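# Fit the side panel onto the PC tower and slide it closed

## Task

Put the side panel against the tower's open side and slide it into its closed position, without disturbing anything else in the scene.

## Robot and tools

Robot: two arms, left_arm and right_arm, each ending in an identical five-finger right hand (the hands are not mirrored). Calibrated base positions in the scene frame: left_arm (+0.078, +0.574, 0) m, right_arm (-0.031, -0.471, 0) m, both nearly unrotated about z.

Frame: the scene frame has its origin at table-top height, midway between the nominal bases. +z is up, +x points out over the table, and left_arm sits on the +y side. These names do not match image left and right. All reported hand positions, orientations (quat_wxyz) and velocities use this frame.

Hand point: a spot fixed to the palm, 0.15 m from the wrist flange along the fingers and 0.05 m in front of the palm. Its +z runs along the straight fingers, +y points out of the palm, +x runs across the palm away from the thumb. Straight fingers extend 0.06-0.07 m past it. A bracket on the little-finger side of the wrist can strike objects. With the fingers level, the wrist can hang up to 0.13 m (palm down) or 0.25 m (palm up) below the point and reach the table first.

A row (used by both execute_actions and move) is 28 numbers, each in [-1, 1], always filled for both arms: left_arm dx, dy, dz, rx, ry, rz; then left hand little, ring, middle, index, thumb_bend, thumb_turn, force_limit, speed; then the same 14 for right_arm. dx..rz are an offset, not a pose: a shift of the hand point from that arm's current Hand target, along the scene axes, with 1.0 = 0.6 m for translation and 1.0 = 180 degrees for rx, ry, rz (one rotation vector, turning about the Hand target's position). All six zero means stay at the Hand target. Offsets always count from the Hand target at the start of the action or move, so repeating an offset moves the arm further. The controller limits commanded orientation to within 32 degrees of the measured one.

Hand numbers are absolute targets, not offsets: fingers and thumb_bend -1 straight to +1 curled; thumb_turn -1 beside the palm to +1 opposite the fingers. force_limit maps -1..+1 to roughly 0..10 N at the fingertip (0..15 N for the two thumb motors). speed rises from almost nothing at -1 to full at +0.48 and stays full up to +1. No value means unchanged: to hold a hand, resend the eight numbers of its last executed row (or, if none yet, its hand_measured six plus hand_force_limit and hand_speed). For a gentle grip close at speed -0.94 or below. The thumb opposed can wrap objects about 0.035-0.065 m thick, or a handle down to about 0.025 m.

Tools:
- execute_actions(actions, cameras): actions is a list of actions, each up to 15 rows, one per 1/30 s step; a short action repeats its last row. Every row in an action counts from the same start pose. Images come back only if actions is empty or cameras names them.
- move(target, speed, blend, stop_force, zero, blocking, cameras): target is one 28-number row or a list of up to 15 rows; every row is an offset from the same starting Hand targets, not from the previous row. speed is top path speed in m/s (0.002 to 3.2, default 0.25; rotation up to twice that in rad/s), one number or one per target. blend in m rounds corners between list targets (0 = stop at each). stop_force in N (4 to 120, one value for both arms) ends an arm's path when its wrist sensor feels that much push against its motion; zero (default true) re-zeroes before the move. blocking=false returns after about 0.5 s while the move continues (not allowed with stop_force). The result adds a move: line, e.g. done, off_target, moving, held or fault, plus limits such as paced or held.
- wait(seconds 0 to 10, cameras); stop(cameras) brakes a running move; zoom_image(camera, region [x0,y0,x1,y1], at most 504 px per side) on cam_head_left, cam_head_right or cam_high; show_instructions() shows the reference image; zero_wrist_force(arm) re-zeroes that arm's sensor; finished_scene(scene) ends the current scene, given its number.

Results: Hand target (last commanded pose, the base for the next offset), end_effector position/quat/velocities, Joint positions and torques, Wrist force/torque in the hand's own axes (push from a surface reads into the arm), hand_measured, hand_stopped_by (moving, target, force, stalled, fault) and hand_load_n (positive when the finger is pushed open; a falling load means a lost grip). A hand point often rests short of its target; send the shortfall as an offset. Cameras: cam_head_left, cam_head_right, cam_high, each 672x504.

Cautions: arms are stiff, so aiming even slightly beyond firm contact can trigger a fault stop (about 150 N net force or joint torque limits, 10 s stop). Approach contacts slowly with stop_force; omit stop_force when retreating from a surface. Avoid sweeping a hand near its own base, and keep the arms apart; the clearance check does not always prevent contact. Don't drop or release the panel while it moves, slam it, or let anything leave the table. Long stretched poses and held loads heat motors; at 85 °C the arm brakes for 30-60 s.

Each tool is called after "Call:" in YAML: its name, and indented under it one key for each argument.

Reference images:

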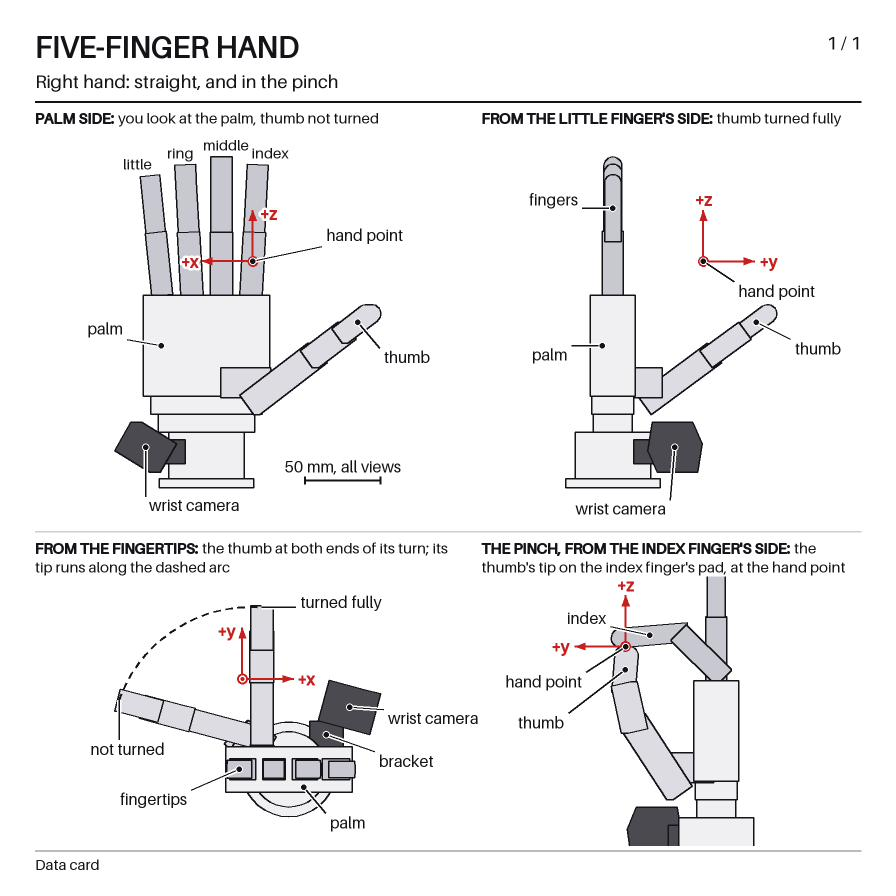

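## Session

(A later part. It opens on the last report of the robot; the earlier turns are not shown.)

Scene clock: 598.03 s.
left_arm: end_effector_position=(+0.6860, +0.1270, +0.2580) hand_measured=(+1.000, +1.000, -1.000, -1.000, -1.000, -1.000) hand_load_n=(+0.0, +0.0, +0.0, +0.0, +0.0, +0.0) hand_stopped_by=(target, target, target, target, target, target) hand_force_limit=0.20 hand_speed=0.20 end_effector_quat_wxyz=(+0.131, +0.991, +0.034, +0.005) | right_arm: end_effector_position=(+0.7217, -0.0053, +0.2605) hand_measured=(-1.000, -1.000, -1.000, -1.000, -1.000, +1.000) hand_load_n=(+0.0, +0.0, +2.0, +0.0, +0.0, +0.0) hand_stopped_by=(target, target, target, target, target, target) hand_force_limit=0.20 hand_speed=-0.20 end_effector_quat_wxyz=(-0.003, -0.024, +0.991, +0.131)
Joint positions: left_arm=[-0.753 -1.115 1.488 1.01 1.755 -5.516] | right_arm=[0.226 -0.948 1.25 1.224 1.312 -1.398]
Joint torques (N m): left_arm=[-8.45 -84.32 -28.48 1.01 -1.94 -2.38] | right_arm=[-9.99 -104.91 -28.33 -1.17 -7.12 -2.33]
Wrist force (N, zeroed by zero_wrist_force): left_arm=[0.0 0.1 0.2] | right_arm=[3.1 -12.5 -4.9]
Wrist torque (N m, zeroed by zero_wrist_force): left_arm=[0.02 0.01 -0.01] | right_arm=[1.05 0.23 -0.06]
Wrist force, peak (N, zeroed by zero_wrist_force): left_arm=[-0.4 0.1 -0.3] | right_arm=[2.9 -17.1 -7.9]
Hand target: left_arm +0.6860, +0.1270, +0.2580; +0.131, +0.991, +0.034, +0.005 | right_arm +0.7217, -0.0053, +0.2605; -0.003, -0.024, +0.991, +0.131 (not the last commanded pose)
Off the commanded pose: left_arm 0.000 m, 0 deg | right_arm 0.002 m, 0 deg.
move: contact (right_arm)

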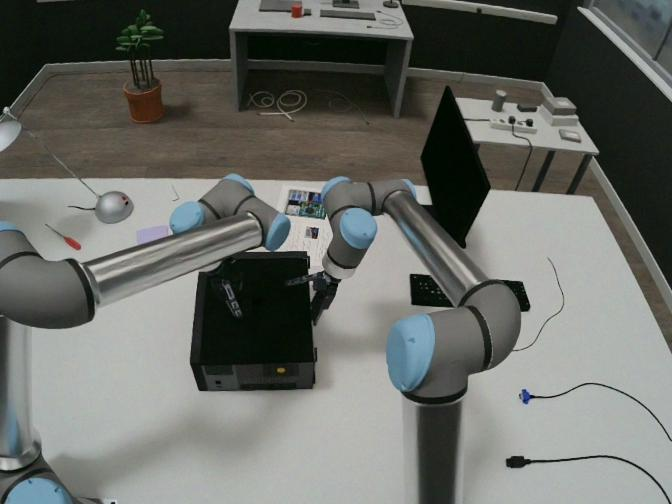

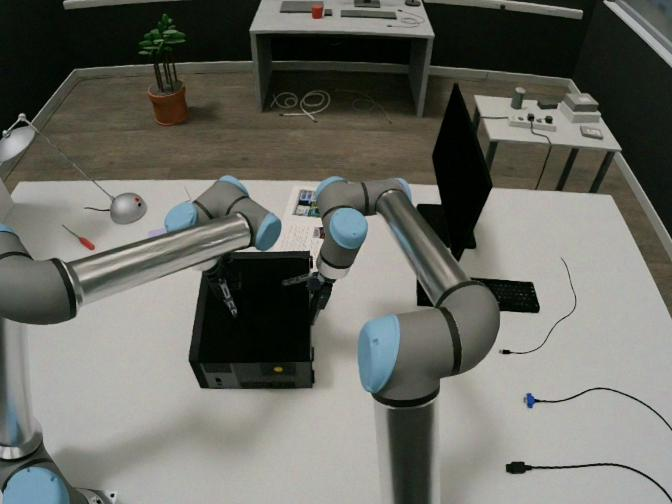

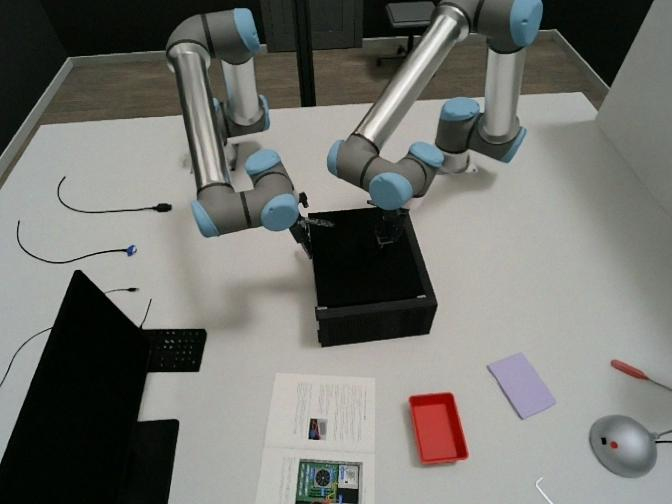

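Call:
move:
  target:
    - [0,0,0,0,0,0,1,1,-1,-1,-1,-1,0.2,0.2,0,-0.003,0,0,0,0,-1,-1,-1,-1,-1,1,0.2,-0.2]
    - [-0.0133,-0.0006,0,0,0,0,1,1,-1,-1,-1,-1,0.2,0.2,0,-0.003,0,0,0,0,-1,-1,-1,-1,-1,1,0.2,-0.2]
  speed: 0.01
  cameras: ["all"]

Call:
zoom_image:
  camera: "cam_high"
  region: [300, 275, 350, 325]

Call:
zoom_image:
  camera: "cam_high"
  region: [395, 270, 445, 320]

Call:
zoom_image:
  camera: "cam_head_left"
  region: [180, 240, 330, 390]

Scene clock: 607.70 s.
left_arm: end_effector_position=(+0.6782, +0.1266, +0.2580) hand_measured=(+1.000, +1.000, -1.000, -1.000, -1.000, -1.000) hand_load_n=(+0.0, +0.0, +0.0, +0.0, +0.0, +0.0) hand_stopped_by=(target, target, target, target, target, target) hand_force_limit=0.20 hand_speed=0.20 end_effector_quat_wxyz=(+0.131, +0.991, +0.034, +0.005) | right_arm: end_effector_position=(+0.7217, -0.0071, +0.2605) hand_measured=(-1.000, -1.000, -1.000, -1.000, -1.000, +1.000) hand_load_n=(+0.0, +0.0, +0.0, +0.0, +0.0, +0.0) hand_stopped_by=(target, target, target, target, target, target) hand_force_limit=0.20 hand_speed=-0.20 end_effector_quat_wxyz=(-0.003, -0.024, +0.991, +0.131)
Joint positions: left_arm=[-0.761 -1.126 1.504 1.004 1.753 -5.524] | right_arm=[0.224 -0.949 1.252 1.224 1.312 -1.4]
Joint torques (N m): left_arm=[-9.14 -81.76 -28.62 0.42 -1.74 -2.41] | right_arm=[-18.27 -107.84 -26.51 0.54 -0.23 -2.55]
Wrist force (N, zeroed by zero_wrist_force): left_arm=[-0.2 0.2 0.1] | right_arm=[-0.3 0.3 0.4]
Wrist torque (N m, zeroed by zero_wrist_force): left_arm=[0.03 0.04 -0.01] | right_arm=[0.04 0.03 0.20]
Wrist force, peak (N, zeroed by zero_wrist_force): left_arm=[-0.6 0.1 0.1] | right_arm=[3.1 -12.5 -5.9]
Hand target: left_arm +0.6780, +0.1266, +0.2580; +0.131, +0.991, +0.034, +0.005 | right_arm +0.7217, -0.0071, +0.2605; -0.003, -0.024, +0.991, +0.131
Off the commanded pose: left_arm 0.000 m, 0 deg | right_arm 0.000 m, 0 deg.
move: done

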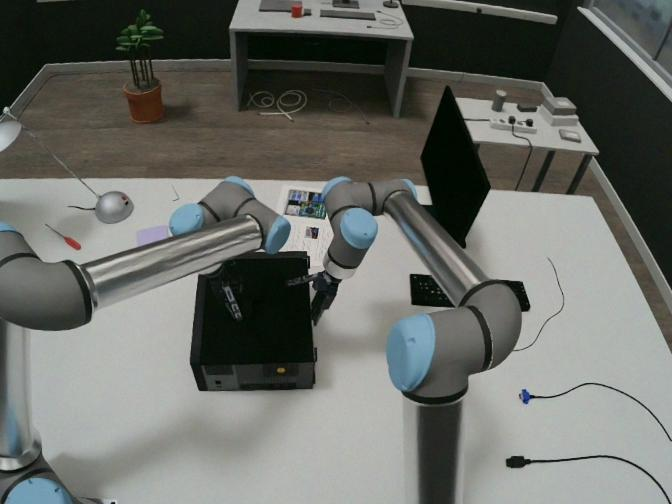

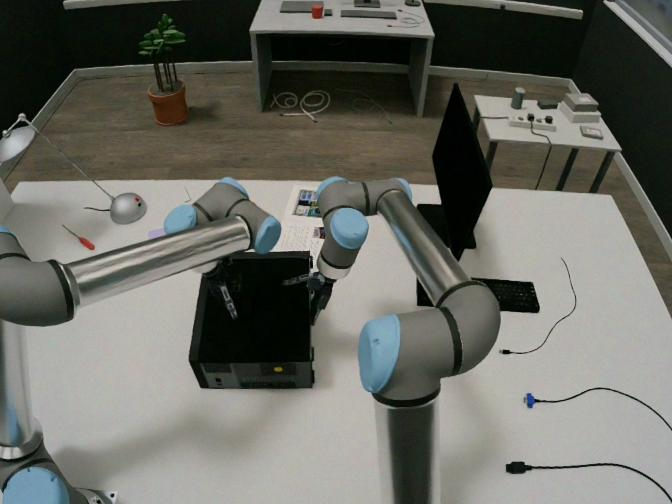

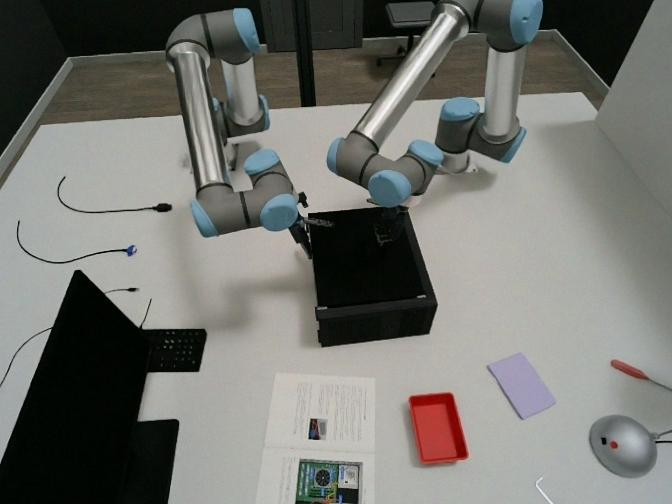

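Scaled by 10.080 from the camera's 672x504 image, which has a finer 960x720 frame.

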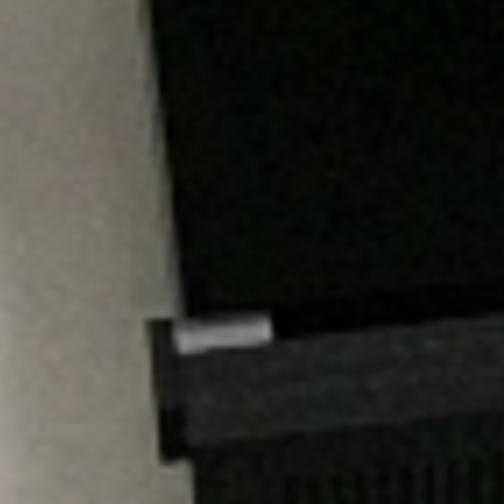

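Scaled by 10.080 from the camera's 672x504 image, which has a finer 960x720 frame.

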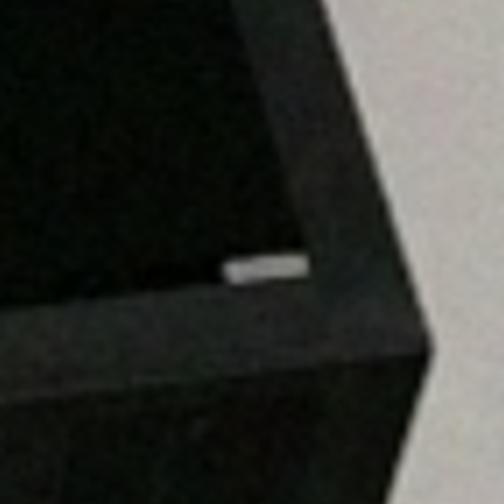

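Scaled by 3.360 from the camera's 672x504 image, which has a finer 960x720 frame.

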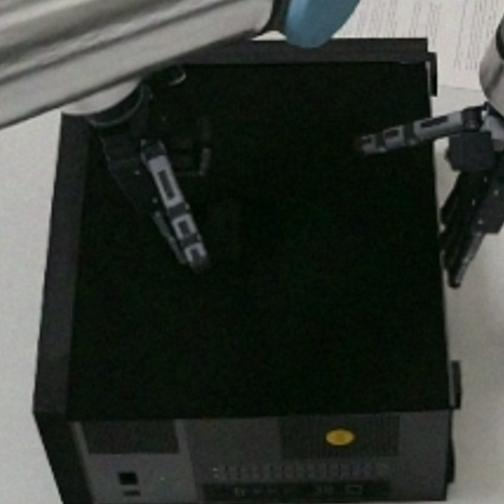

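Call:
zoom_image:
  camera: "cam_head_left"
  region: [220, 290, 280, 350]

Call:
zoom_image:
  camera: "cam_high"
  region: [350, 210, 410, 270]

Call:
zoom_image:
  camera: "cam_head_right"
  region: [180, 240, 330, 390]

Scaled by 8.400 from the camera's 672x504 image, which has a finer 960x720 frame.

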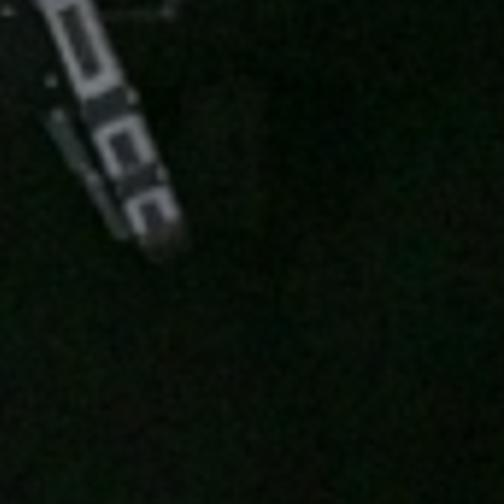

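Scaled by 8.400 from the camera's 672x504 image, which has a finer 960x720 frame.

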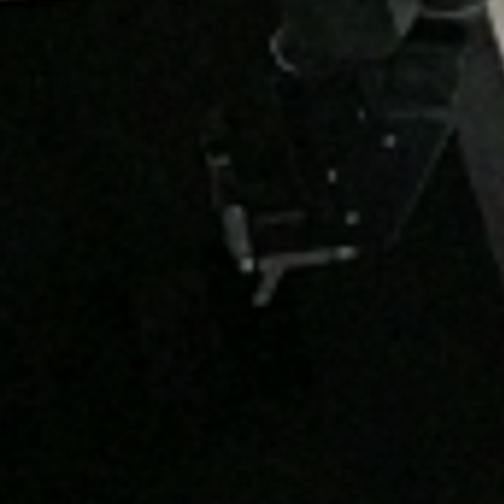

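Scaled by 3.360 from the camera's 672x504 image, which has a finer 960x720 frame.

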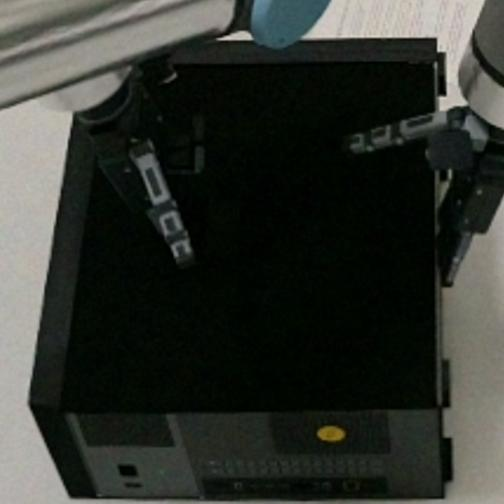

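Call:
move:
  target: [0,0,-0.02,0,0,0,1,1,-1,-1,-1,-1,0.2,0.2,0,0,0,0,0,0,-1,-1,-1,-1,-1,1,0.2,-0.2]
  speed: 0.006
  stop_force: 4

Scene clock: 629.47 s.
left_arm: end_effector_position=(+0.6780, +0.1266, +0.2560) hand_measured=(+1.000, +1.000, -1.000, -1.000, -1.000, -1.000) hand_load_n=(+0.0, +0.0, +0.0, +0.0, +0.0, +0.0) hand_stopped_by=(target, target, target, target, target, target) hand_force_limit=0.20 hand_speed=0.20 end_effector_quat_wxyz=(+0.131, +0.991, +0.034, +0.005) | right_arm: end_effector_position=(+0.7217, -0.0071, +0.2605) hand_measured=(-1.000, -1.000, -1.000, -1.000, -1.000, +1.000) hand_load_n=(+0.0, +0.0, +0.0, +0.0, +0.0, -0.5) hand_stopped_by=(target, target, target, target, target, target) hand_force_limit=0.20 hand_speed=-0.20 end_effector_quat_wxyz=(-0.003, -0.024, +0.991, +0.131)
Joint positions: left_arm=[-0.761 -1.125 1.507 1 1.753 -5.524] | right_arm=[0.224 -0.949 1.252 1.224 1.312 -1.4]
Joint torques (N m): left_arm=[-8.97 -82.33 -48.06 5.76 -1.81 -2.59] | right_arm=[-17.85 -108.4 -27.55 0.34 -0.39 -2.49]
Wrist force (N, zeroed by zero_wrist_force): left_arm=[-0.4 0.4 -5.1] | right_arm=[-0.3 0.5 -0.1]
Wrist torque (N m, zeroed by zero_wrist_force): left_arm=[0.30 0.03 -0.04] | right_arm=[0.08 0.04 0.20]
Wrist force, peak (N, zeroed by zero_wrist_force): left_arm=[-0.2 0.9 -8.6] | right_arm=[-0.9 0.7 0.3]
Hand target: left_arm +0.6780, +0.1266, +0.2560; +0.131, +0.991, +0.034, +0.005 (not the last commanded pose) | right_arm +0.7217, -0.0071, +0.2605; -0.003, -0.024, +0.991, +0.131
Off the commanded pose: left_arm 0.010 m, 0 deg | right_arm 0.000 m, 0 deg.
move: contact (left_arm)

Call:
move:
  target:
    - [0,0,0.03,0,0,0,1,1,-1,-1,-1,-1,0.2,0.2,0,-0.0167,0,0,0,0,-1,-1,-1,-1,-1,1,0.2,-0.2]
    - [0.01,0,0.03,0,0,0,1,1,-1,-1,-1,-1,0.2,0.2,0.05,-0.0147,0.005,0,0,0,-1,-1,-1,-1,-1,1,0.2,-0.2]
  speed: 0.04

Call:
zero_wrist_force:
  arm: "right_arm"

Call:
move:
  target: [0,0,0,0,0,0,1,1,-1,-1,-1,-1,0.2,0.2,-0.001,0.025,0,0,0,0,-1,-1,-1,-1,-1,1,0.2,-0.2]
  speed: 0.008
  stop_force: 8
  cameras: ["all"]

Call:
zoom_image:
  camera: "cam_high"
  region: [300, 275, 350, 325]

Call:
zoom_image:
  camera: "cam_high"
  region: [395, 270, 445, 320]

Call:
zoom_image:
  camera: "cam_head_left"
  region: [180, 240, 330, 390]

Call:
zoom_image:
  camera: "cam_high"
  region: [290, 190, 450, 320]

Scene clock: 653.90 s.
left_arm: end_effector_position=(+0.6840, +0.1266, +0.2740) hand_measured=(+1.000, +1.000, -1.000, -1.000, -1.000, -1.000) hand_load_n=(+0.0, +0.0, +0.0, +0.0, +0.0, +0.0) hand_stopped_by=(target, target, target, target, target, target) hand_force_limit=0.20 hand_speed=0.20 end_effector_quat_wxyz=(+0.131, +0.991, +0.034, +0.005) | right_arm: end_effector_position=(+0.7516, -0.0160, +0.2635) hand_measured=(-1.000, -1.000, -1.000, -1.000, -1.000, +1.000) hand_load_n=(+0.0, +0.0, +0.0, +0.0, -0.5, +0.0) hand_stopped_by=(target, target, target, target, target, target) hand_force_limit=0.20 hand_speed=-0.20 end_effector_quat_wxyz=(-0.003, -0.024, +0.991, +0.131)
Joint positions: left_arm=[-0.755 -1.127 1.476 1.034 1.754 -5.519] | right_arm=[0.206 -0.91 1.182 1.26 1.312 -1.419]
Joint torques (N m): left_arm=[12.01 -54.47 -51.39 6.54 3.42 3.59] | right_arm=[-20.16 -80.25 -45.38 6.51 -2.4 -2.41]
Wrist force (N, zeroed by zero_wrist_force): left_arm=[-0.1 0.2 -0.2] | right_arm=[-0.5 0.3 0.2]
Wrist torque (N m, zeroed by zero_wrist_force): left_arm=[0.05 0.03 -0.22] | right_arm=[0.03 0.05 0.18]
Wrist force, peak (N, zeroed by zero_wrist_force): left_arm=[-0.6 0.3 -5.4] | right_arm=[-0.6 1.1 0.4]
Hand target: left_arm +0.6840, +0.1266, +0.2740; +0.131, +0.991, +0.034, +0.005 | right_arm +0.7517, -0.0160, +0.2635; -0.003, -0.024, +0.991, +0.131
Off the commanded pose: left_arm 0.000 m, 0 deg | right_arm 0.000 m, 0 deg.
move: done

Wrist force sensor zeroed.

Scene clock: 656.73 s.
left_arm: end_effector_position=(+0.6840, +0.1266, +0.2740) hand_measured=(+1.000, +1.000, -1.000, -1.000, -1.000, -1.000) hand_load_n=(+0.0, +0.0, +0.0, +0.0, +0.0, +0.0) hand_stopped_by=(target, target, target, target, target, target) hand_force_limit=0.20 hand_speed=0.20 end_effector_quat_wxyz=(+0.131, +0.991, +0.034, +0.005) | right_arm: end_effector_position=(+0.7512, -0.0038, +0.2635) hand_measured=(-1.000, -1.000, -1.000, -1.000, -1.000, +1.000) hand_load_n=(+0.0, +0.0, +1.0, +0.0, +0.0, +0.0) hand_stopped_by=(target, target, target, target, target, target) hand_force_limit=0.20 hand_speed=-0.20 end_effector_quat_wxyz=(-0.003, -0.024, +0.991, +0.131)
Joint positions: left_arm=[-0.755 -1.127 1.476 1.034 1.754 -5.518] | right_arm=[0.22 -0.902 1.168 1.262 1.312 -1.404]
Joint torques (N m): left_arm=[10.76 -53.92 -50.91 6.31 3.51 3.49] | right_arm=[-14.55 -110.13 -27.68 -0.31 -5.21 -2.51]
Wrist force (N, zeroed by zero_wrist_force): left_arm=[-0.1 0.1 0.1] | right_arm=[0.9 -6.7 -3.3]
Wrist torque (N m, zeroed by zero_wrist_force): left_arm=[0.02 0.03 -0.22] | right_arm=[0.61 0.14 -0.25]
Wrist force, peak (N, zeroed by zero_wrist_force): left_arm=[-0.1 0.2 -0.5] | right_arm=[1.5 -10.3 -5.8]
Hand target: left_arm +0.6840, +0.1266, +0.2740; +0.131, +0.991, +0.034, +0.005 | right_arm +0.7512, -0.0038, +0.2635; -0.003, -0.024, +0.991, +0.131 (not the last commanded pose)
Off the commanded pose: left_arm 0.000 m, 0 deg | right_arm 0.003 m, 0 deg.
move: contact (right_arm)

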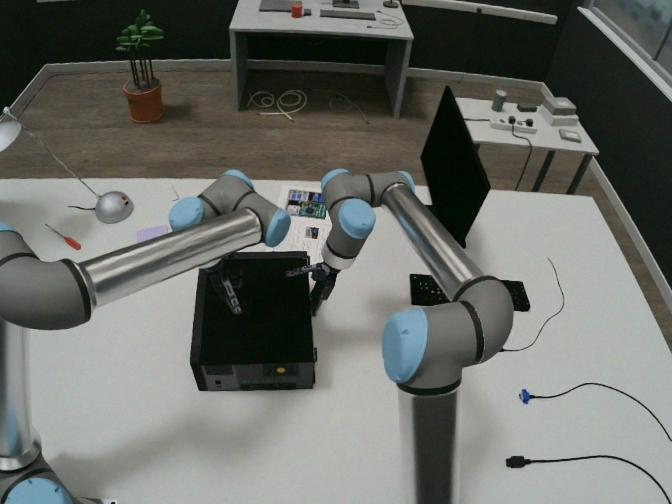

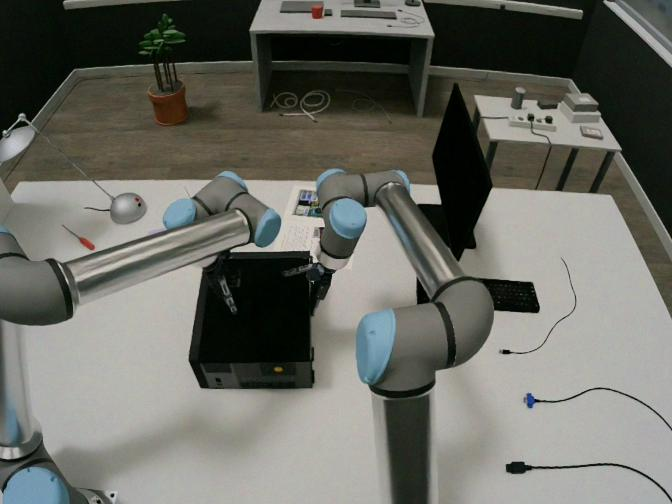

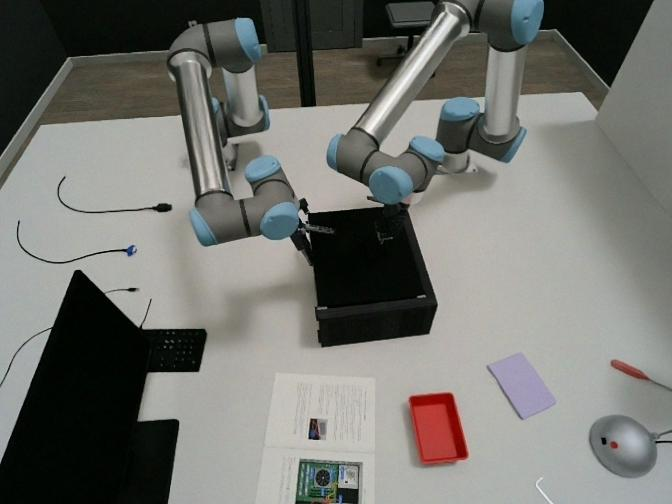

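Scaled by 10.080 from the camera's 672x504 image, which has a finer 960x720 frame.

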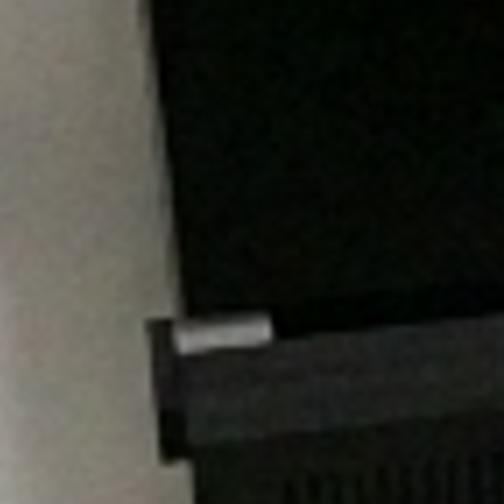

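Scaled by 10.080 from the camera's 672x504 image, which has a finer 960x720 frame.

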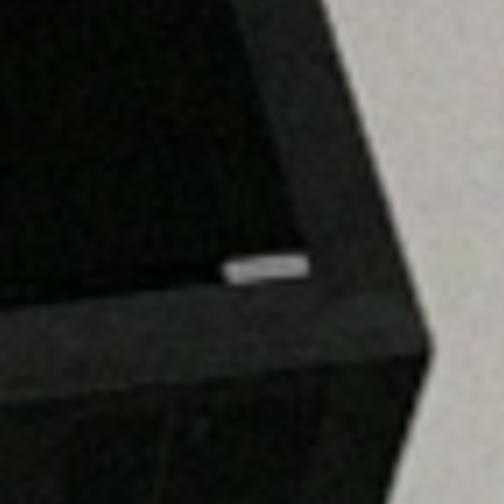

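Scaled by 3.360 from the camera's 672x504 image, which has a finer 960x720 frame.

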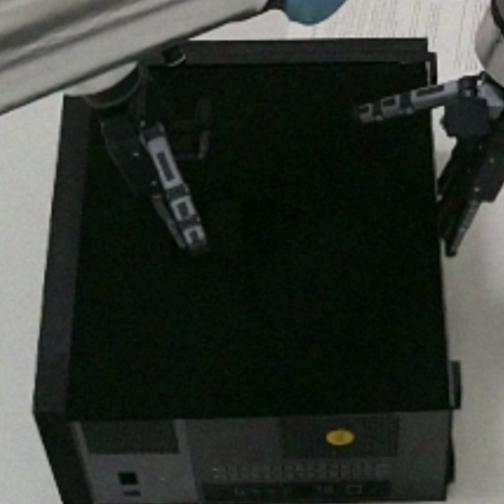

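Scaled by 3.150 from the camera's 672x504 image, which has a finer 960x720 frame.

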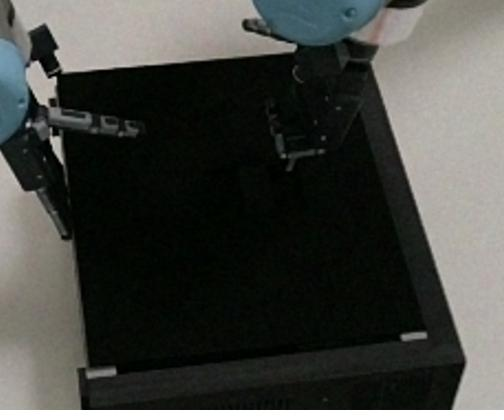

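Call:
move:
  target:
    - [0,0.0667,0.005,0,0,0,1,1,-1,-1,-1,-1,0.2,0.2,0,-0.01,0.04,0,0,0,-1,-1,-1,-1,-1,1,0.2,-0.2]
    - [0,0.0667,-0.005,0,0,0,1,1,-1,-1,-1,-1,0.2,0.2,0,0.1,0.04,0,0,0,-1,-1,-1,-1,-1,1,0.2,-0.2]
  speed: 0.06

Call:
move:
  target: [0,0,-0.05,0,0,0,1,1,-1,-1,-1,-1,0.2,0.2,0,0,-0.05,0,0,0,-1,-1,-1,-1,-1,1,0.2,-0.2]
  speed: 0.008
  stop_force: 4

Scene clock: 669.87 s.
left_arm: end_effector_position=(+0.6840, +0.1666, +0.2710) hand_measured=(+1.000, +1.000, -1.000, -1.000, -1.000, -1.000) hand_load_n=(+0.0, +0.0, +0.0, +0.0, +0.0, +0.0) hand_stopped_by=(target, target, target, target, target, target) hand_force_limit=0.20 hand_speed=0.20 end_effector_quat_wxyz=(+0.131, +0.991, +0.034, +0.005) | right_arm: end_effector_position=(+0.7512, +0.0560, +0.2875) hand_measured=(-1.000, -1.000, -1.000, -1.000, -1.000, +1.000) hand_load_n=(+0.0, +0.0, +0.0, +0.0, +0.0, +0.0) hand_stopped_by=(target, target, target, target, target, target) hand_force_limit=0.20 hand_speed=-0.20 end_effector_quat_wxyz=(-0.003, -0.024, +0.991, +0.131)
Joint positions: left_arm=[-0.709 -1.152 1.52 1.023 1.763 -5.473] | right_arm=[0.291 -0.866 1.059 1.316 1.316 -1.331]
Joint torques (N m): left_arm=[13.15 -51.55 -28.67 0.78 3.56 3.36] | right_arm=[18.19 -85.47 -47.39 6.37 1.34 1.94]
Wrist force (N, zeroed by zero_wrist_force): left_arm=[0.2 -0.1 0.2] | right_arm=[0.8 0.0 -0.3]
Wrist torque (N m, zeroed by zero_wrist_force): left_arm=[-0.03 -0.03 -0.23] | right_arm=[0.04 -0.10 -0.14]
Wrist force, peak (N, zeroed by zero_wrist_force): left_arm=[0.0 0.7 -0.3] | right_arm=[1.2 -6.7 -3.7]
Hand target: left_arm +0.6840, +0.1666, +0.2710; +0.131, +0.991, +0.034, +0.005 | right_arm +0.7512, +0.0562, +0.2875; -0.003, -0.024, +0.991, +0.131
Off the commanded pose: left_arm 0.000 m, 0 deg | right_arm 0.000 m, 0 deg.
move: done

Scene clock: 673.73 s.
left_arm: end_effector_position=(+0.6840, +0.1667, +0.2599) hand_measured=(+1.000, +1.000, -1.000, -1.000, -1.000, -1.000) hand_load_n=(+0.0, +0.0, -0.5, +0.0, +0.0, +0.0) hand_stopped_by=(target, target, target, target, target, target) hand_force_limit=0.20 hand_speed=0.20 end_effector_quat_wxyz=(+0.131, +0.991, +0.034, +0.005) | right_arm: end_effector_position=(+0.7512, +0.0562, +0.2673) hand_measured=(-1.000, -1.000, -1.000, -1.000, -1.000, +1.000) hand_load_n=(-0.5, +0.0, +0.0, +0.0, +0.0, +0.0) hand_stopped_by=(target, target, target, target, target, target) hand_force_limit=0.20 hand_speed=-0.20 end_effector_quat_wxyz=(-0.003, -0.024, +0.991, +0.131)
Joint positions: left_arm=[-0.709 -1.145 1.531 1.006 1.763 -5.473] | right_arm=[0.291 -0.858 1.082 1.285 1.316 -1.331]
Joint torques (N m): left_arm=[-0.21 -75.56 -48.36 5.47 0.27 2.96] | right_arm=[17.71 -108.12 -44.64 6.05 1.3 1.79]
Wrist force (N, zeroed by zero_wrist_force): left_arm=[-0.8 0.3 -6.4] | right_arm=[1.1 0.5 -6.0]
Wrist torque (N m, zeroed by zero_wrist_force): left_arm=[0.39 0.15 -0.28] | right_arm=[0.38 -0.08 -0.11]
Wrist force, peak (N, zeroed by zero_wrist_force): left_arm=[-0.4 0.6 -12.9] | right_arm=[1.0 0.7 -10.8]
Hand target: left_arm +0.6840, +0.1667, +0.2599; +0.131, +0.991, +0.034, +0.005 (not the last commanded pose) | right_arm +0.7512, +0.0562, +0.2673; -0.003, -0.024, +0.991, +0.131 (not the last commanded pose)
Off the commanded pose: left_arm 0.019 m, 0 deg | right_arm 0.010 m, 0 deg.
move: contact (left_arm, right_arm)

Call:
move:
  target:
    - [0,0,0.06,0,0,0,1,1,-1,-1,-1,-1,0.2,0.2,0,-0.05,0.04,0,0,0,-1,-1,-1,-1,-1,1,0.2,-0.2]
    - [0,0.25,0.06,0,0,0,1,1,-1,-1,-1,-1,0.2,0.2,0,-0.3,0.04,0,0,0,-1,-1,-1,-1,-1,1,0.2,-0.2]
  speed: [0.15,0.25]
  blend: [0.01,0]
  cameras: ["all"]

Call:
zoom_image:
  camera: "cam_head_left"
  region: [220, 290, 280, 350]

Call:
zoom_image:
  camera: "cam_high"
  region: [290, 190, 450, 320]

Call:
zoom_image:
  camera: "cam_head_left"
  region: [180, 240, 330, 390]

Scene clock: 685.50 s.
left_arm: end_effector_position=(+0.6840, +0.3165, +0.2959) hand_measured=(+1.000, +1.000, -1.000, -1.000, -1.000, -1.000) hand_load_n=(+0.0, +0.0, +0.0, +0.0, +0.0, +0.5) hand_stopped_by=(target, target, target, target, target, target) hand_force_limit=0.20 hand_speed=0.20 end_effector_quat_wxyz=(+0.131, +0.991, +0.034, +0.005) | right_arm: end_effector_position=(+0.7512, -0.1237, +0.2913) hand_measured=(-1.000, -1.000, -1.000, -1.000, -1.000, +1.000) hand_load_n=(+0.0, +0.0, +0.0, +0.0, +0.0, +0.0) hand_stopped_by=(target, target, target, target, target, target) hand_force_limit=0.20 hand_speed=-0.20 end_effector_quat_wxyz=(-0.003, -0.024, +0.991, +0.131)
Joint positions: left_arm=[-0.513 -1.235 1.601 1.067 1.794 -5.275] | right_arm=[0.07 -0.983 1.261 1.29 1.309 -1.559]
Joint torques (N m): left_arm=[9.71 -75.47 -28.9 6.67 3.62 3.23] | right_arm=[-18.4 -105.04 -27.2 0.7 -2.98 -2.37]
Wrist force (N, zeroed by zero_wrist_force): left_arm=[0.1 0.3 0.0] | right_arm=[0.9 0.2 -0.2]
Wrist torque (N m, zeroed by zero_wrist_force): left_arm=[0.07 -0.03 -0.19] | right_arm=[0.04 -0.13 0.08]
Wrist force, peak (N, zeroed by zero_wrist_force): left_arm=[-0.7 0.3 -6.7] | right_arm=[0.8 0.6 -6.5]
Hand target: left_arm +0.6840, +0.3167, +0.2959; +0.131, +0.991, +0.034, +0.005 | right_arm +0.7512, -0.1238, +0.2913; -0.003, -0.024, +0.991, +0.131
Off the commanded pose: left_arm 0.000 m, 0 deg | right_arm 0.000 m, 0 deg.
move: done

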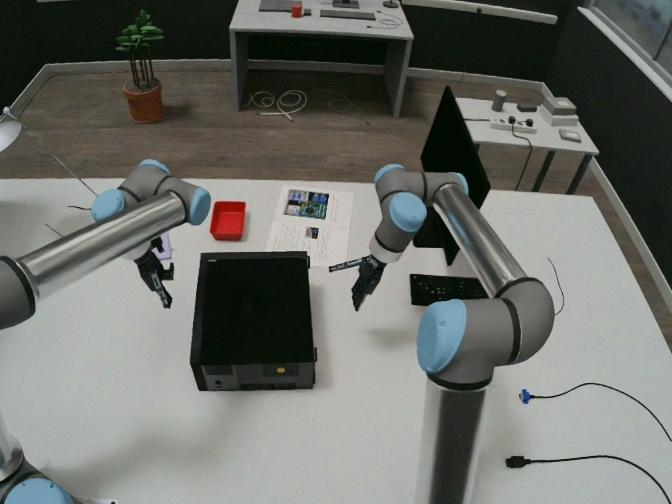

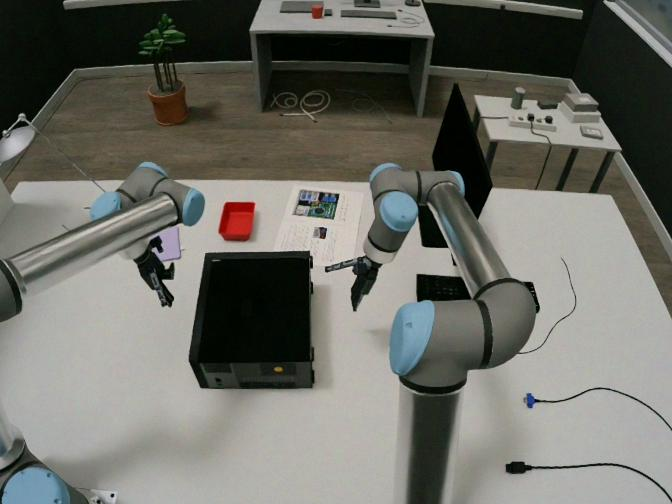

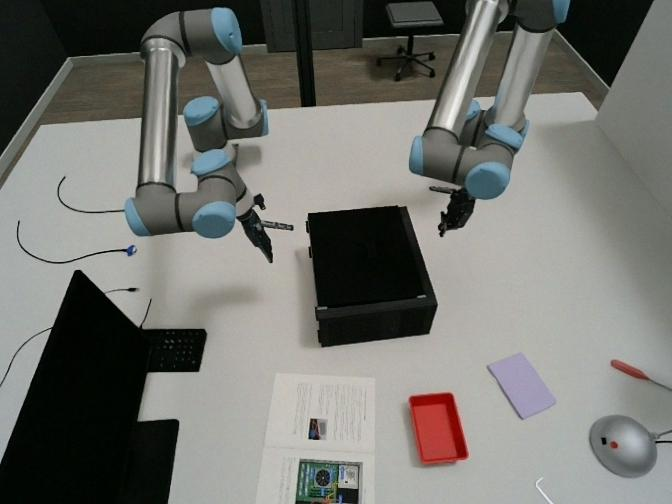

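Scaled by 8.400 from the camera's 672x504 image, which has a finer 960x720 frame.

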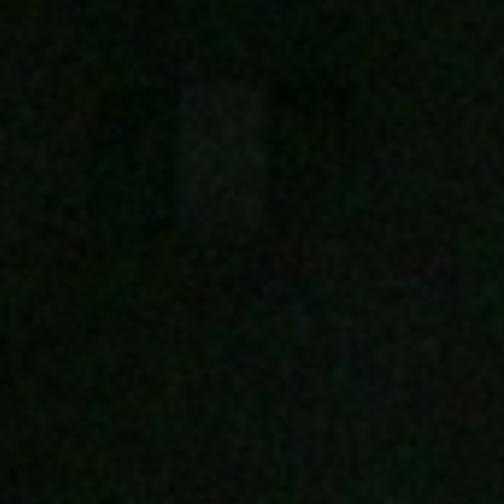

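Scaled by 3.150 from the camera's 672x504 image, which has a finer 960x720 frame.

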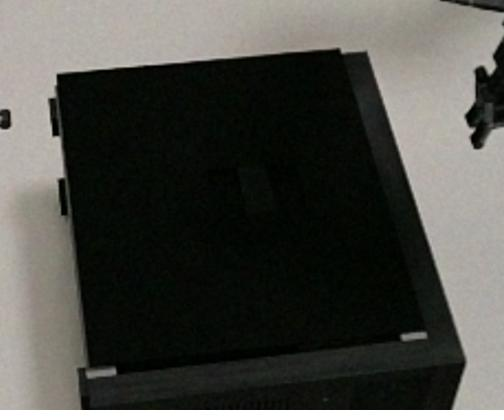

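Scaled by 3.360 from the camera's 672x504 image, which has a finer 960x720 frame.

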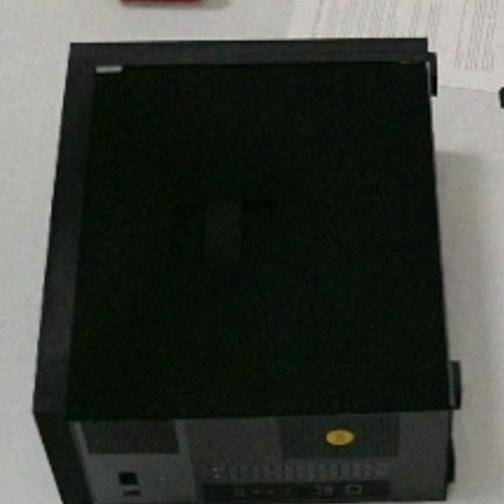

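Call:
move:
  target:
    - [0.0292,-0.3188,0,0,0,0,1,1,-1,-1,-1,-1,0.2,0.2,0,0,0,0,0,0,-1,-1,-1,-1,-1,1,0.2,-0.2]
    - [0.0292,-0.3188,-0.045,0,0,0,1,1,-1,-1,-1,-1,0.2,0.2,0,0,0,0,0,0,-1,-1,-1,-1,-1,1,0.2,-0.2]
  speed: [0.25,0.08]
  blend: [0.01,0]

Call:
zero_wrist_force:
  arm: "left_arm"

Call:
move:
  target: [0,0,-0.04,0,0,0,1,1,-1,-1,-1,-1,0.2,0.2,0,0,0,0,0,0,-1,-1,-1,-1,-1,1,0.2,-0.2]
  speed: 0.008
  stop_force: 4
  cameras: ["all"]

Call:
zoom_image:
  camera: "cam_head_left"
  region: [220, 290, 280, 350]

Scene clock: 715.60 s.
left_arm: end_effector_position=(+0.7015, +0.1254, +0.2691) hand_measured=(+1.000, +1.000, -1.000, -1.000, -1.000, -1.000) hand_load_n=(+0.0, +0.0, +0.0, +0.0, +0.0, +0.0) hand_stopped_by=(target, target, target, target, target, target) hand_force_limit=0.20 hand_speed=0.20 end_effector_quat_wxyz=(+0.131, +0.991, +0.034, +0.005) | right_arm: end_effector_position=(+0.7512, -0.1238, +0.2913) hand_measured=(-1.000, -1.000, -1.000, -1.000, -1.000, +1.000) hand_load_n=(+0.0, +0.0, +0.0, +0.0, +0.0, +0.0) hand_stopped_by=(target, target, target, target, target, target) hand_force_limit=0.20 hand_speed=-0.20 end_effector_quat_wxyz=(-0.003, -0.024, +0.991, +0.131)
Joint positions: left_arm=[-0.74 -1.098 1.442 1.042 1.757 -5.503] | right_arm=[0.07 -0.984 1.261 1.29 1.309 -1.559]
Joint torques (N m): left_arm=[-8.81 -54.76 -28.75 1.22 -1.83 -2.31] | right_arm=[-18.72 -105.33 -27.46 0.44 -3.11 -2.45]
Wrist force (N, zeroed by zero_wrist_force): left_arm=[0.0 -0.2 0.0] | right_arm=[0.9 -0.2 -0.2]
Wrist torque (N m, zeroed by zero_wrist_force): left_arm=[-0.02 0.00 -0.01] | right_arm=[-0.02 -0.13 0.07]
Wrist force, peak (N, zeroed by zero_wrist_force): left_arm=[0.0 1.7 0.0] | right_arm=[1.2 -0.1 -0.3]
Hand target: left_arm +0.7015, +0.1254, +0.2689; +0.131, +0.991, +0.034, +0.005 | right_arm +0.7512, -0.1238, +0.2913; -0.003, -0.024, +0.991, +0.131
Off the commanded pose: left_arm 0.000 m, 0 deg | right_arm 0.000 m, 0 deg.
move: done

Wrist force sensor zeroed.

Scene clock: 719.17 s.
left_arm: end_effector_position=(+0.7015, +0.1254, +0.2514) hand_measured=(+1.000, +1.000, -1.000, -1.000, -1.000, -1.000) hand_load_n=(+0.0, +0.0, +0.0, +0.0, +0.0, +0.0) hand_stopped_by=(target, target, target, target, target, target) hand_force_limit=0.20 hand_speed=0.20 end_effector_quat_wxyz=(+0.131, +0.991, +0.034, +0.005) | right_arm: end_effector_position=(+0.7512, -0.1238, +0.2913) hand_measured=(-1.000, -1.000, -1.000, -1.000, -1.000, +1.000) hand_load_n=(+0.0, +0.0, +0.0, +0.0, +0.0, +0.0) hand_stopped_by=(target, target, target, target, target, target) hand_force_limit=0.20 hand_speed=-0.20 end_effector_quat_wxyz=(-0.003, -0.024, +0.991, +0.131)
Joint positions: left_arm=[-0.74 -1.088 1.46 1.014 1.757 -5.503] | right_arm=[0.07 -0.984 1.261 1.29 1.309 -1.559]
Joint torques (N m): left_arm=[-9.32 -83.13 -48.39 5.7 -1.92 -2.6] | right_arm=[-19.22 -103.99 -27.78 0.58 -2.74 -2.24]
Wrist force (N, zeroed by zero_wrist_force): left_arm=[-0.3 0.4 -5.8] | right_arm=[0.6 0.0 -0.4]
Wrist torque (N m, zeroed by zero_wrist_force): left_arm=[0.38 0.09 -0.03] | right_arm=[0.03 -0.08 0.05]
Wrist force, peak (N, zeroed by zero_wrist_force): left_arm=[-0.2 0.7 -12.3] | right_arm=[1.2 -0.2 -0.5]
Hand target: left_arm +0.7015, +0.1254, +0.2514; +0.131, +0.991, +0.034, +0.005 (not the last commanded pose) | right_arm +0.7512, -0.1238, +0.2913; -0.003, -0.024, +0.991, +0.131
Off the commanded pose: left_arm 0.006 m, 0 deg | right_arm 0.000 m, 0 deg.
move: contact (left_arm)

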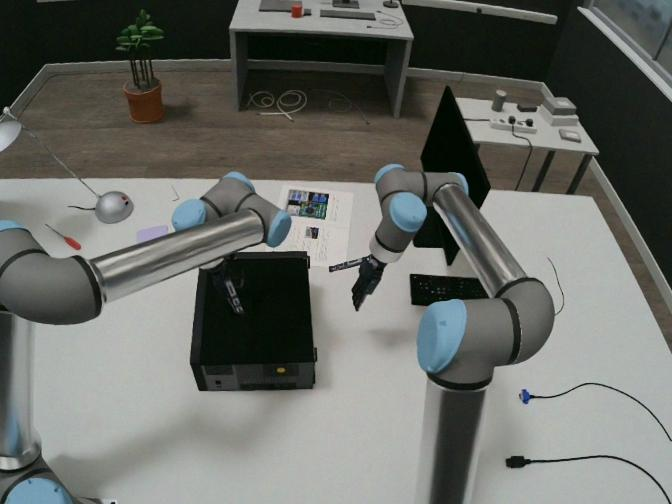

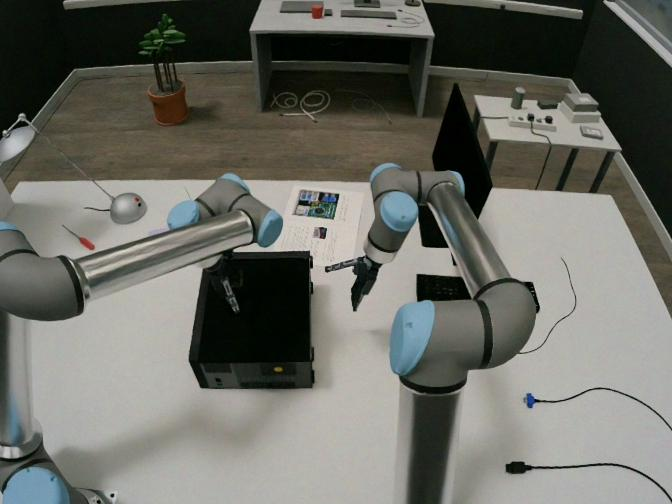

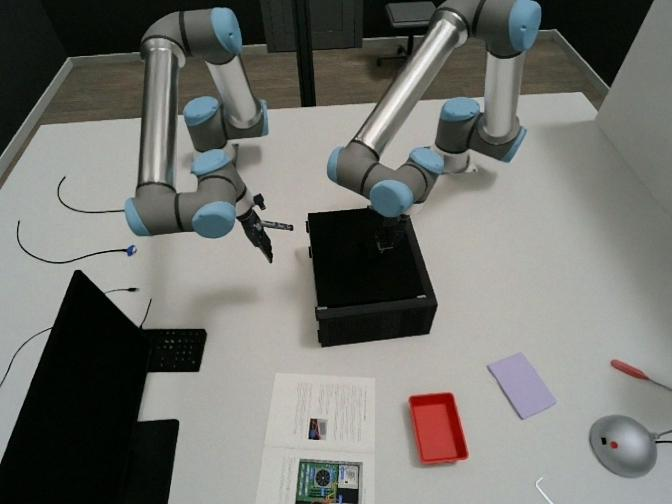

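Scaled by 8.400 from the camera's 672x504 image, which has a finer 960x720 frame.

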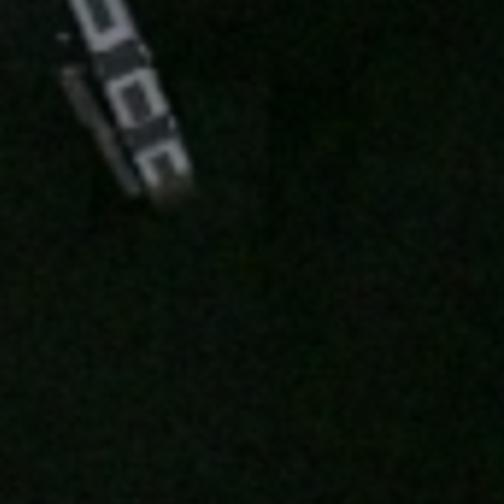

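Call:
move:
  target: [0,0,0.002,0,0,0,1,1,-1,-1,-1,-1,0.2,0.2,0,0,0,0,0,0,-1,-1,-1,-1,-1,1,0.2,-0.2]
  speed: 0.02

Call:
move:
  target: [-0.027,-0.0013,0,0,0,0,1,1,-1,-1,-1,-1,0.2,0.2,0,0,0,0,0,0,-1,-1,-1,-1,-1,1,0.2,-0.2]
  speed: 0.008
  stop_force: 8
  cameras: ["all"]

Call:
zoom_image:
  camera: "cam_head_left"
  region: [180, 240, 330, 390]

Call:
zoom_image:
  camera: "cam_high"
  region: [290, 190, 450, 320]

Scene clock: 725.27 s.
left_arm: end_effector_position=(+0.7015, +0.1254, +0.2526) hand_measured=(+1.000, +1.000, -1.000, -1.000, -1.000, -1.000) hand_load_n=(+0.0, +0.0, +0.0, +0.0, +0.0, +0.0) hand_stopped_by=(target, target, target, target, target, target) hand_force_limit=0.20 hand_speed=0.20 end_effector_quat_wxyz=(+0.131, +0.991, +0.034, +0.005) | right_arm: end_effector_position=(+0.7512, -0.1238, +0.2913) hand_measured=(-1.000, -1.000, -1.000, -1.000, -1.000, +1.000) hand_load_n=(+0.0, +0.0, +0.5, +0.0, +0.0, +0.0) hand_stopped_by=(target, target, target, target, target, target) hand_force_limit=0.20 hand_speed=-0.20 end_effector_quat_wxyz=(-0.003, -0.024, +0.991, +0.131)
Joint positions: left_arm=[-0.74 -1.089 1.459 1.016 1.757 -5.503] | right_arm=[0.07 -0.984 1.261 1.29 1.309 -1.559]
Joint torques (N m): left_arm=[-9.34 -87.87 -50.85 6.35 -2.41 -2.33] | right_arm=[-20.45 -105.11 -27.67 0.5 -3.05 -2.27]
Wrist force (N, zeroed by zero_wrist_force): left_arm=[-0.2 0.0 -0.1] | right_arm=[1.0 0.0 -0.5]
Wrist torque (N m, zeroed by zero_wrist_force): left_arm=[0.00 0.04 -0.03] | right_arm=[0.04 -0.13 0.08]
Wrist force, peak (N, zeroed by zero_wrist_force): left_arm=[-0.7 0.6 -6.3] | right_arm=[1.1 0.0 -0.6]
Hand target: left_arm +0.7015, +0.1254, +0.2526; +0.131, +0.991, +0.034, +0.005 | right_arm +0.7512, -0.1238, +0.2913; -0.003, -0.024, +0.991, +0.131
Off the commanded pose: left_arm 0.000 m, 0 deg | right_arm 0.000 m, 0 deg.
move: done

Scene clock: 728.17 s.
left_arm: end_effector_position=(+0.6853, +0.1246, +0.2526) hand_measured=(+1.000, +1.000, -1.000, -1.000, -1.000, -1.000) hand_load_n=(+0.0, +0.0, +0.0, -1.0, +0.0, +0.0) hand_stopped_by=(target, target, target, target, target, target) hand_force_limit=0.20 hand_speed=0.20 end_effector_quat_wxyz=(+0.131, +0.991, +0.034, +0.005) | right_arm: end_effector_position=(+0.7512, -0.1238, +0.2913) hand_measured=(-1.000, -1.000, -1.000, -1.000, -1.000, +1.000) hand_load_n=(+0.0, -0.5, +0.5, +0.0, +0.0, +0.0) hand_stopped_by=(target, target, target, target, target, target) hand_force_limit=0.20 hand_speed=-0.20 end_effector_quat_wxyz=(-0.003, -0.024, +0.991, +0.131)
Joint positions: left_arm=[-0.756 -1.112 1.492 1.002 1.754 -5.519] | right_arm=[0.07 -0.984 1.261 1.29 1.309 -1.559]
Joint torques (N m): left_arm=[-9.18 -85.61 -26.78 1.7 -0.8 -2.46] | right_arm=[-17.49 -106.2 -27.4 0.7 -2.77 -2.34]
Wrist force (N, zeroed by zero_wrist_force): left_arm=[2.3 0.7 0.6] | right_arm=[1.0 0.0 -0.1]
Wrist torque (N m, zeroed by zero_wrist_force): left_arm=[-0.04 0.22 0.13] | right_arm=[0.01 -0.15 0.07]
Wrist force, peak (N, zeroed by zero_wrist_force): left_arm=[3.7 0.7 0.4] | right_arm=[1.3 -0.3 -0.1]
Hand target: left_arm +0.6853, +0.1246, +0.2526; +0.131, +0.991, +0.034, +0.005 | right_arm +0.7512, -0.1238, +0.2913; -0.003, -0.024, +0.991, +0.131
Off the commanded pose: left_arm 0.000 m, 0 deg | right_arm 0.000 m, 0 deg.
move: done

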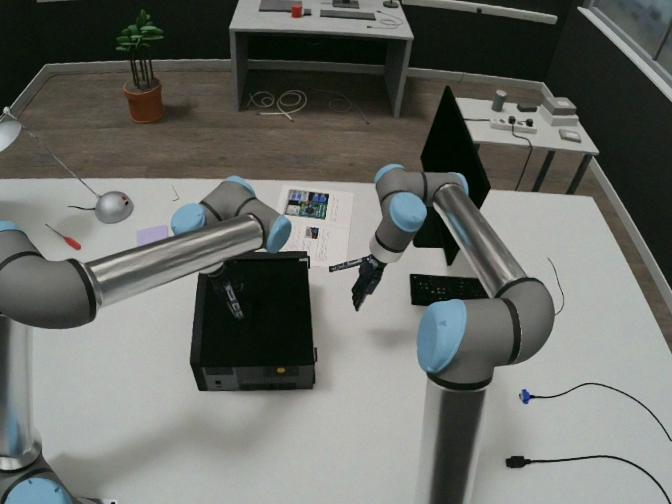

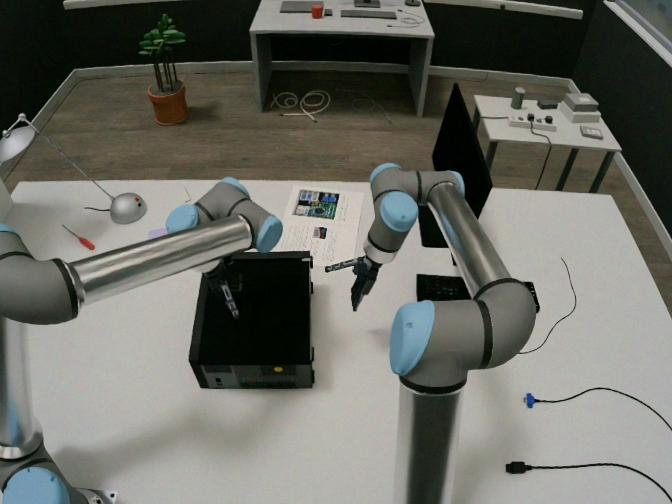

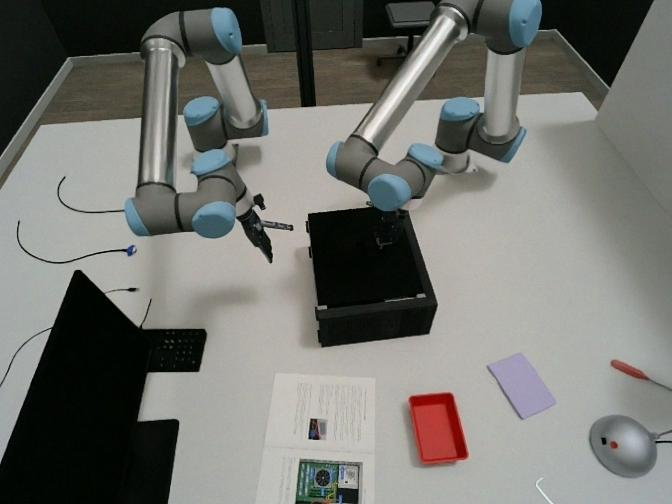

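Scaled by 3.360 from the camera's 672x504 image, which has a finer 960x720 frame.

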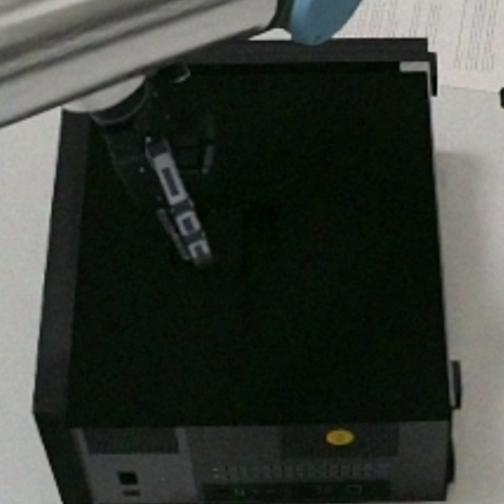

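Scaled by 3.150 from the camera's 672x504 image, which has a finer 960x720 frame.

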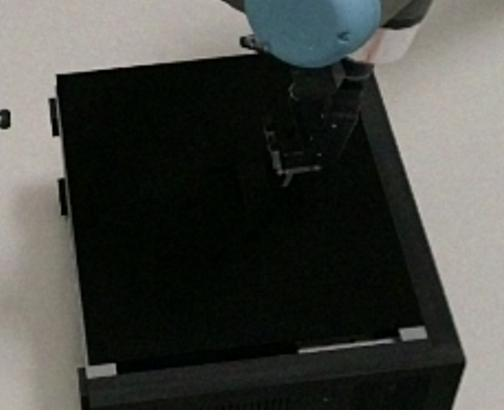

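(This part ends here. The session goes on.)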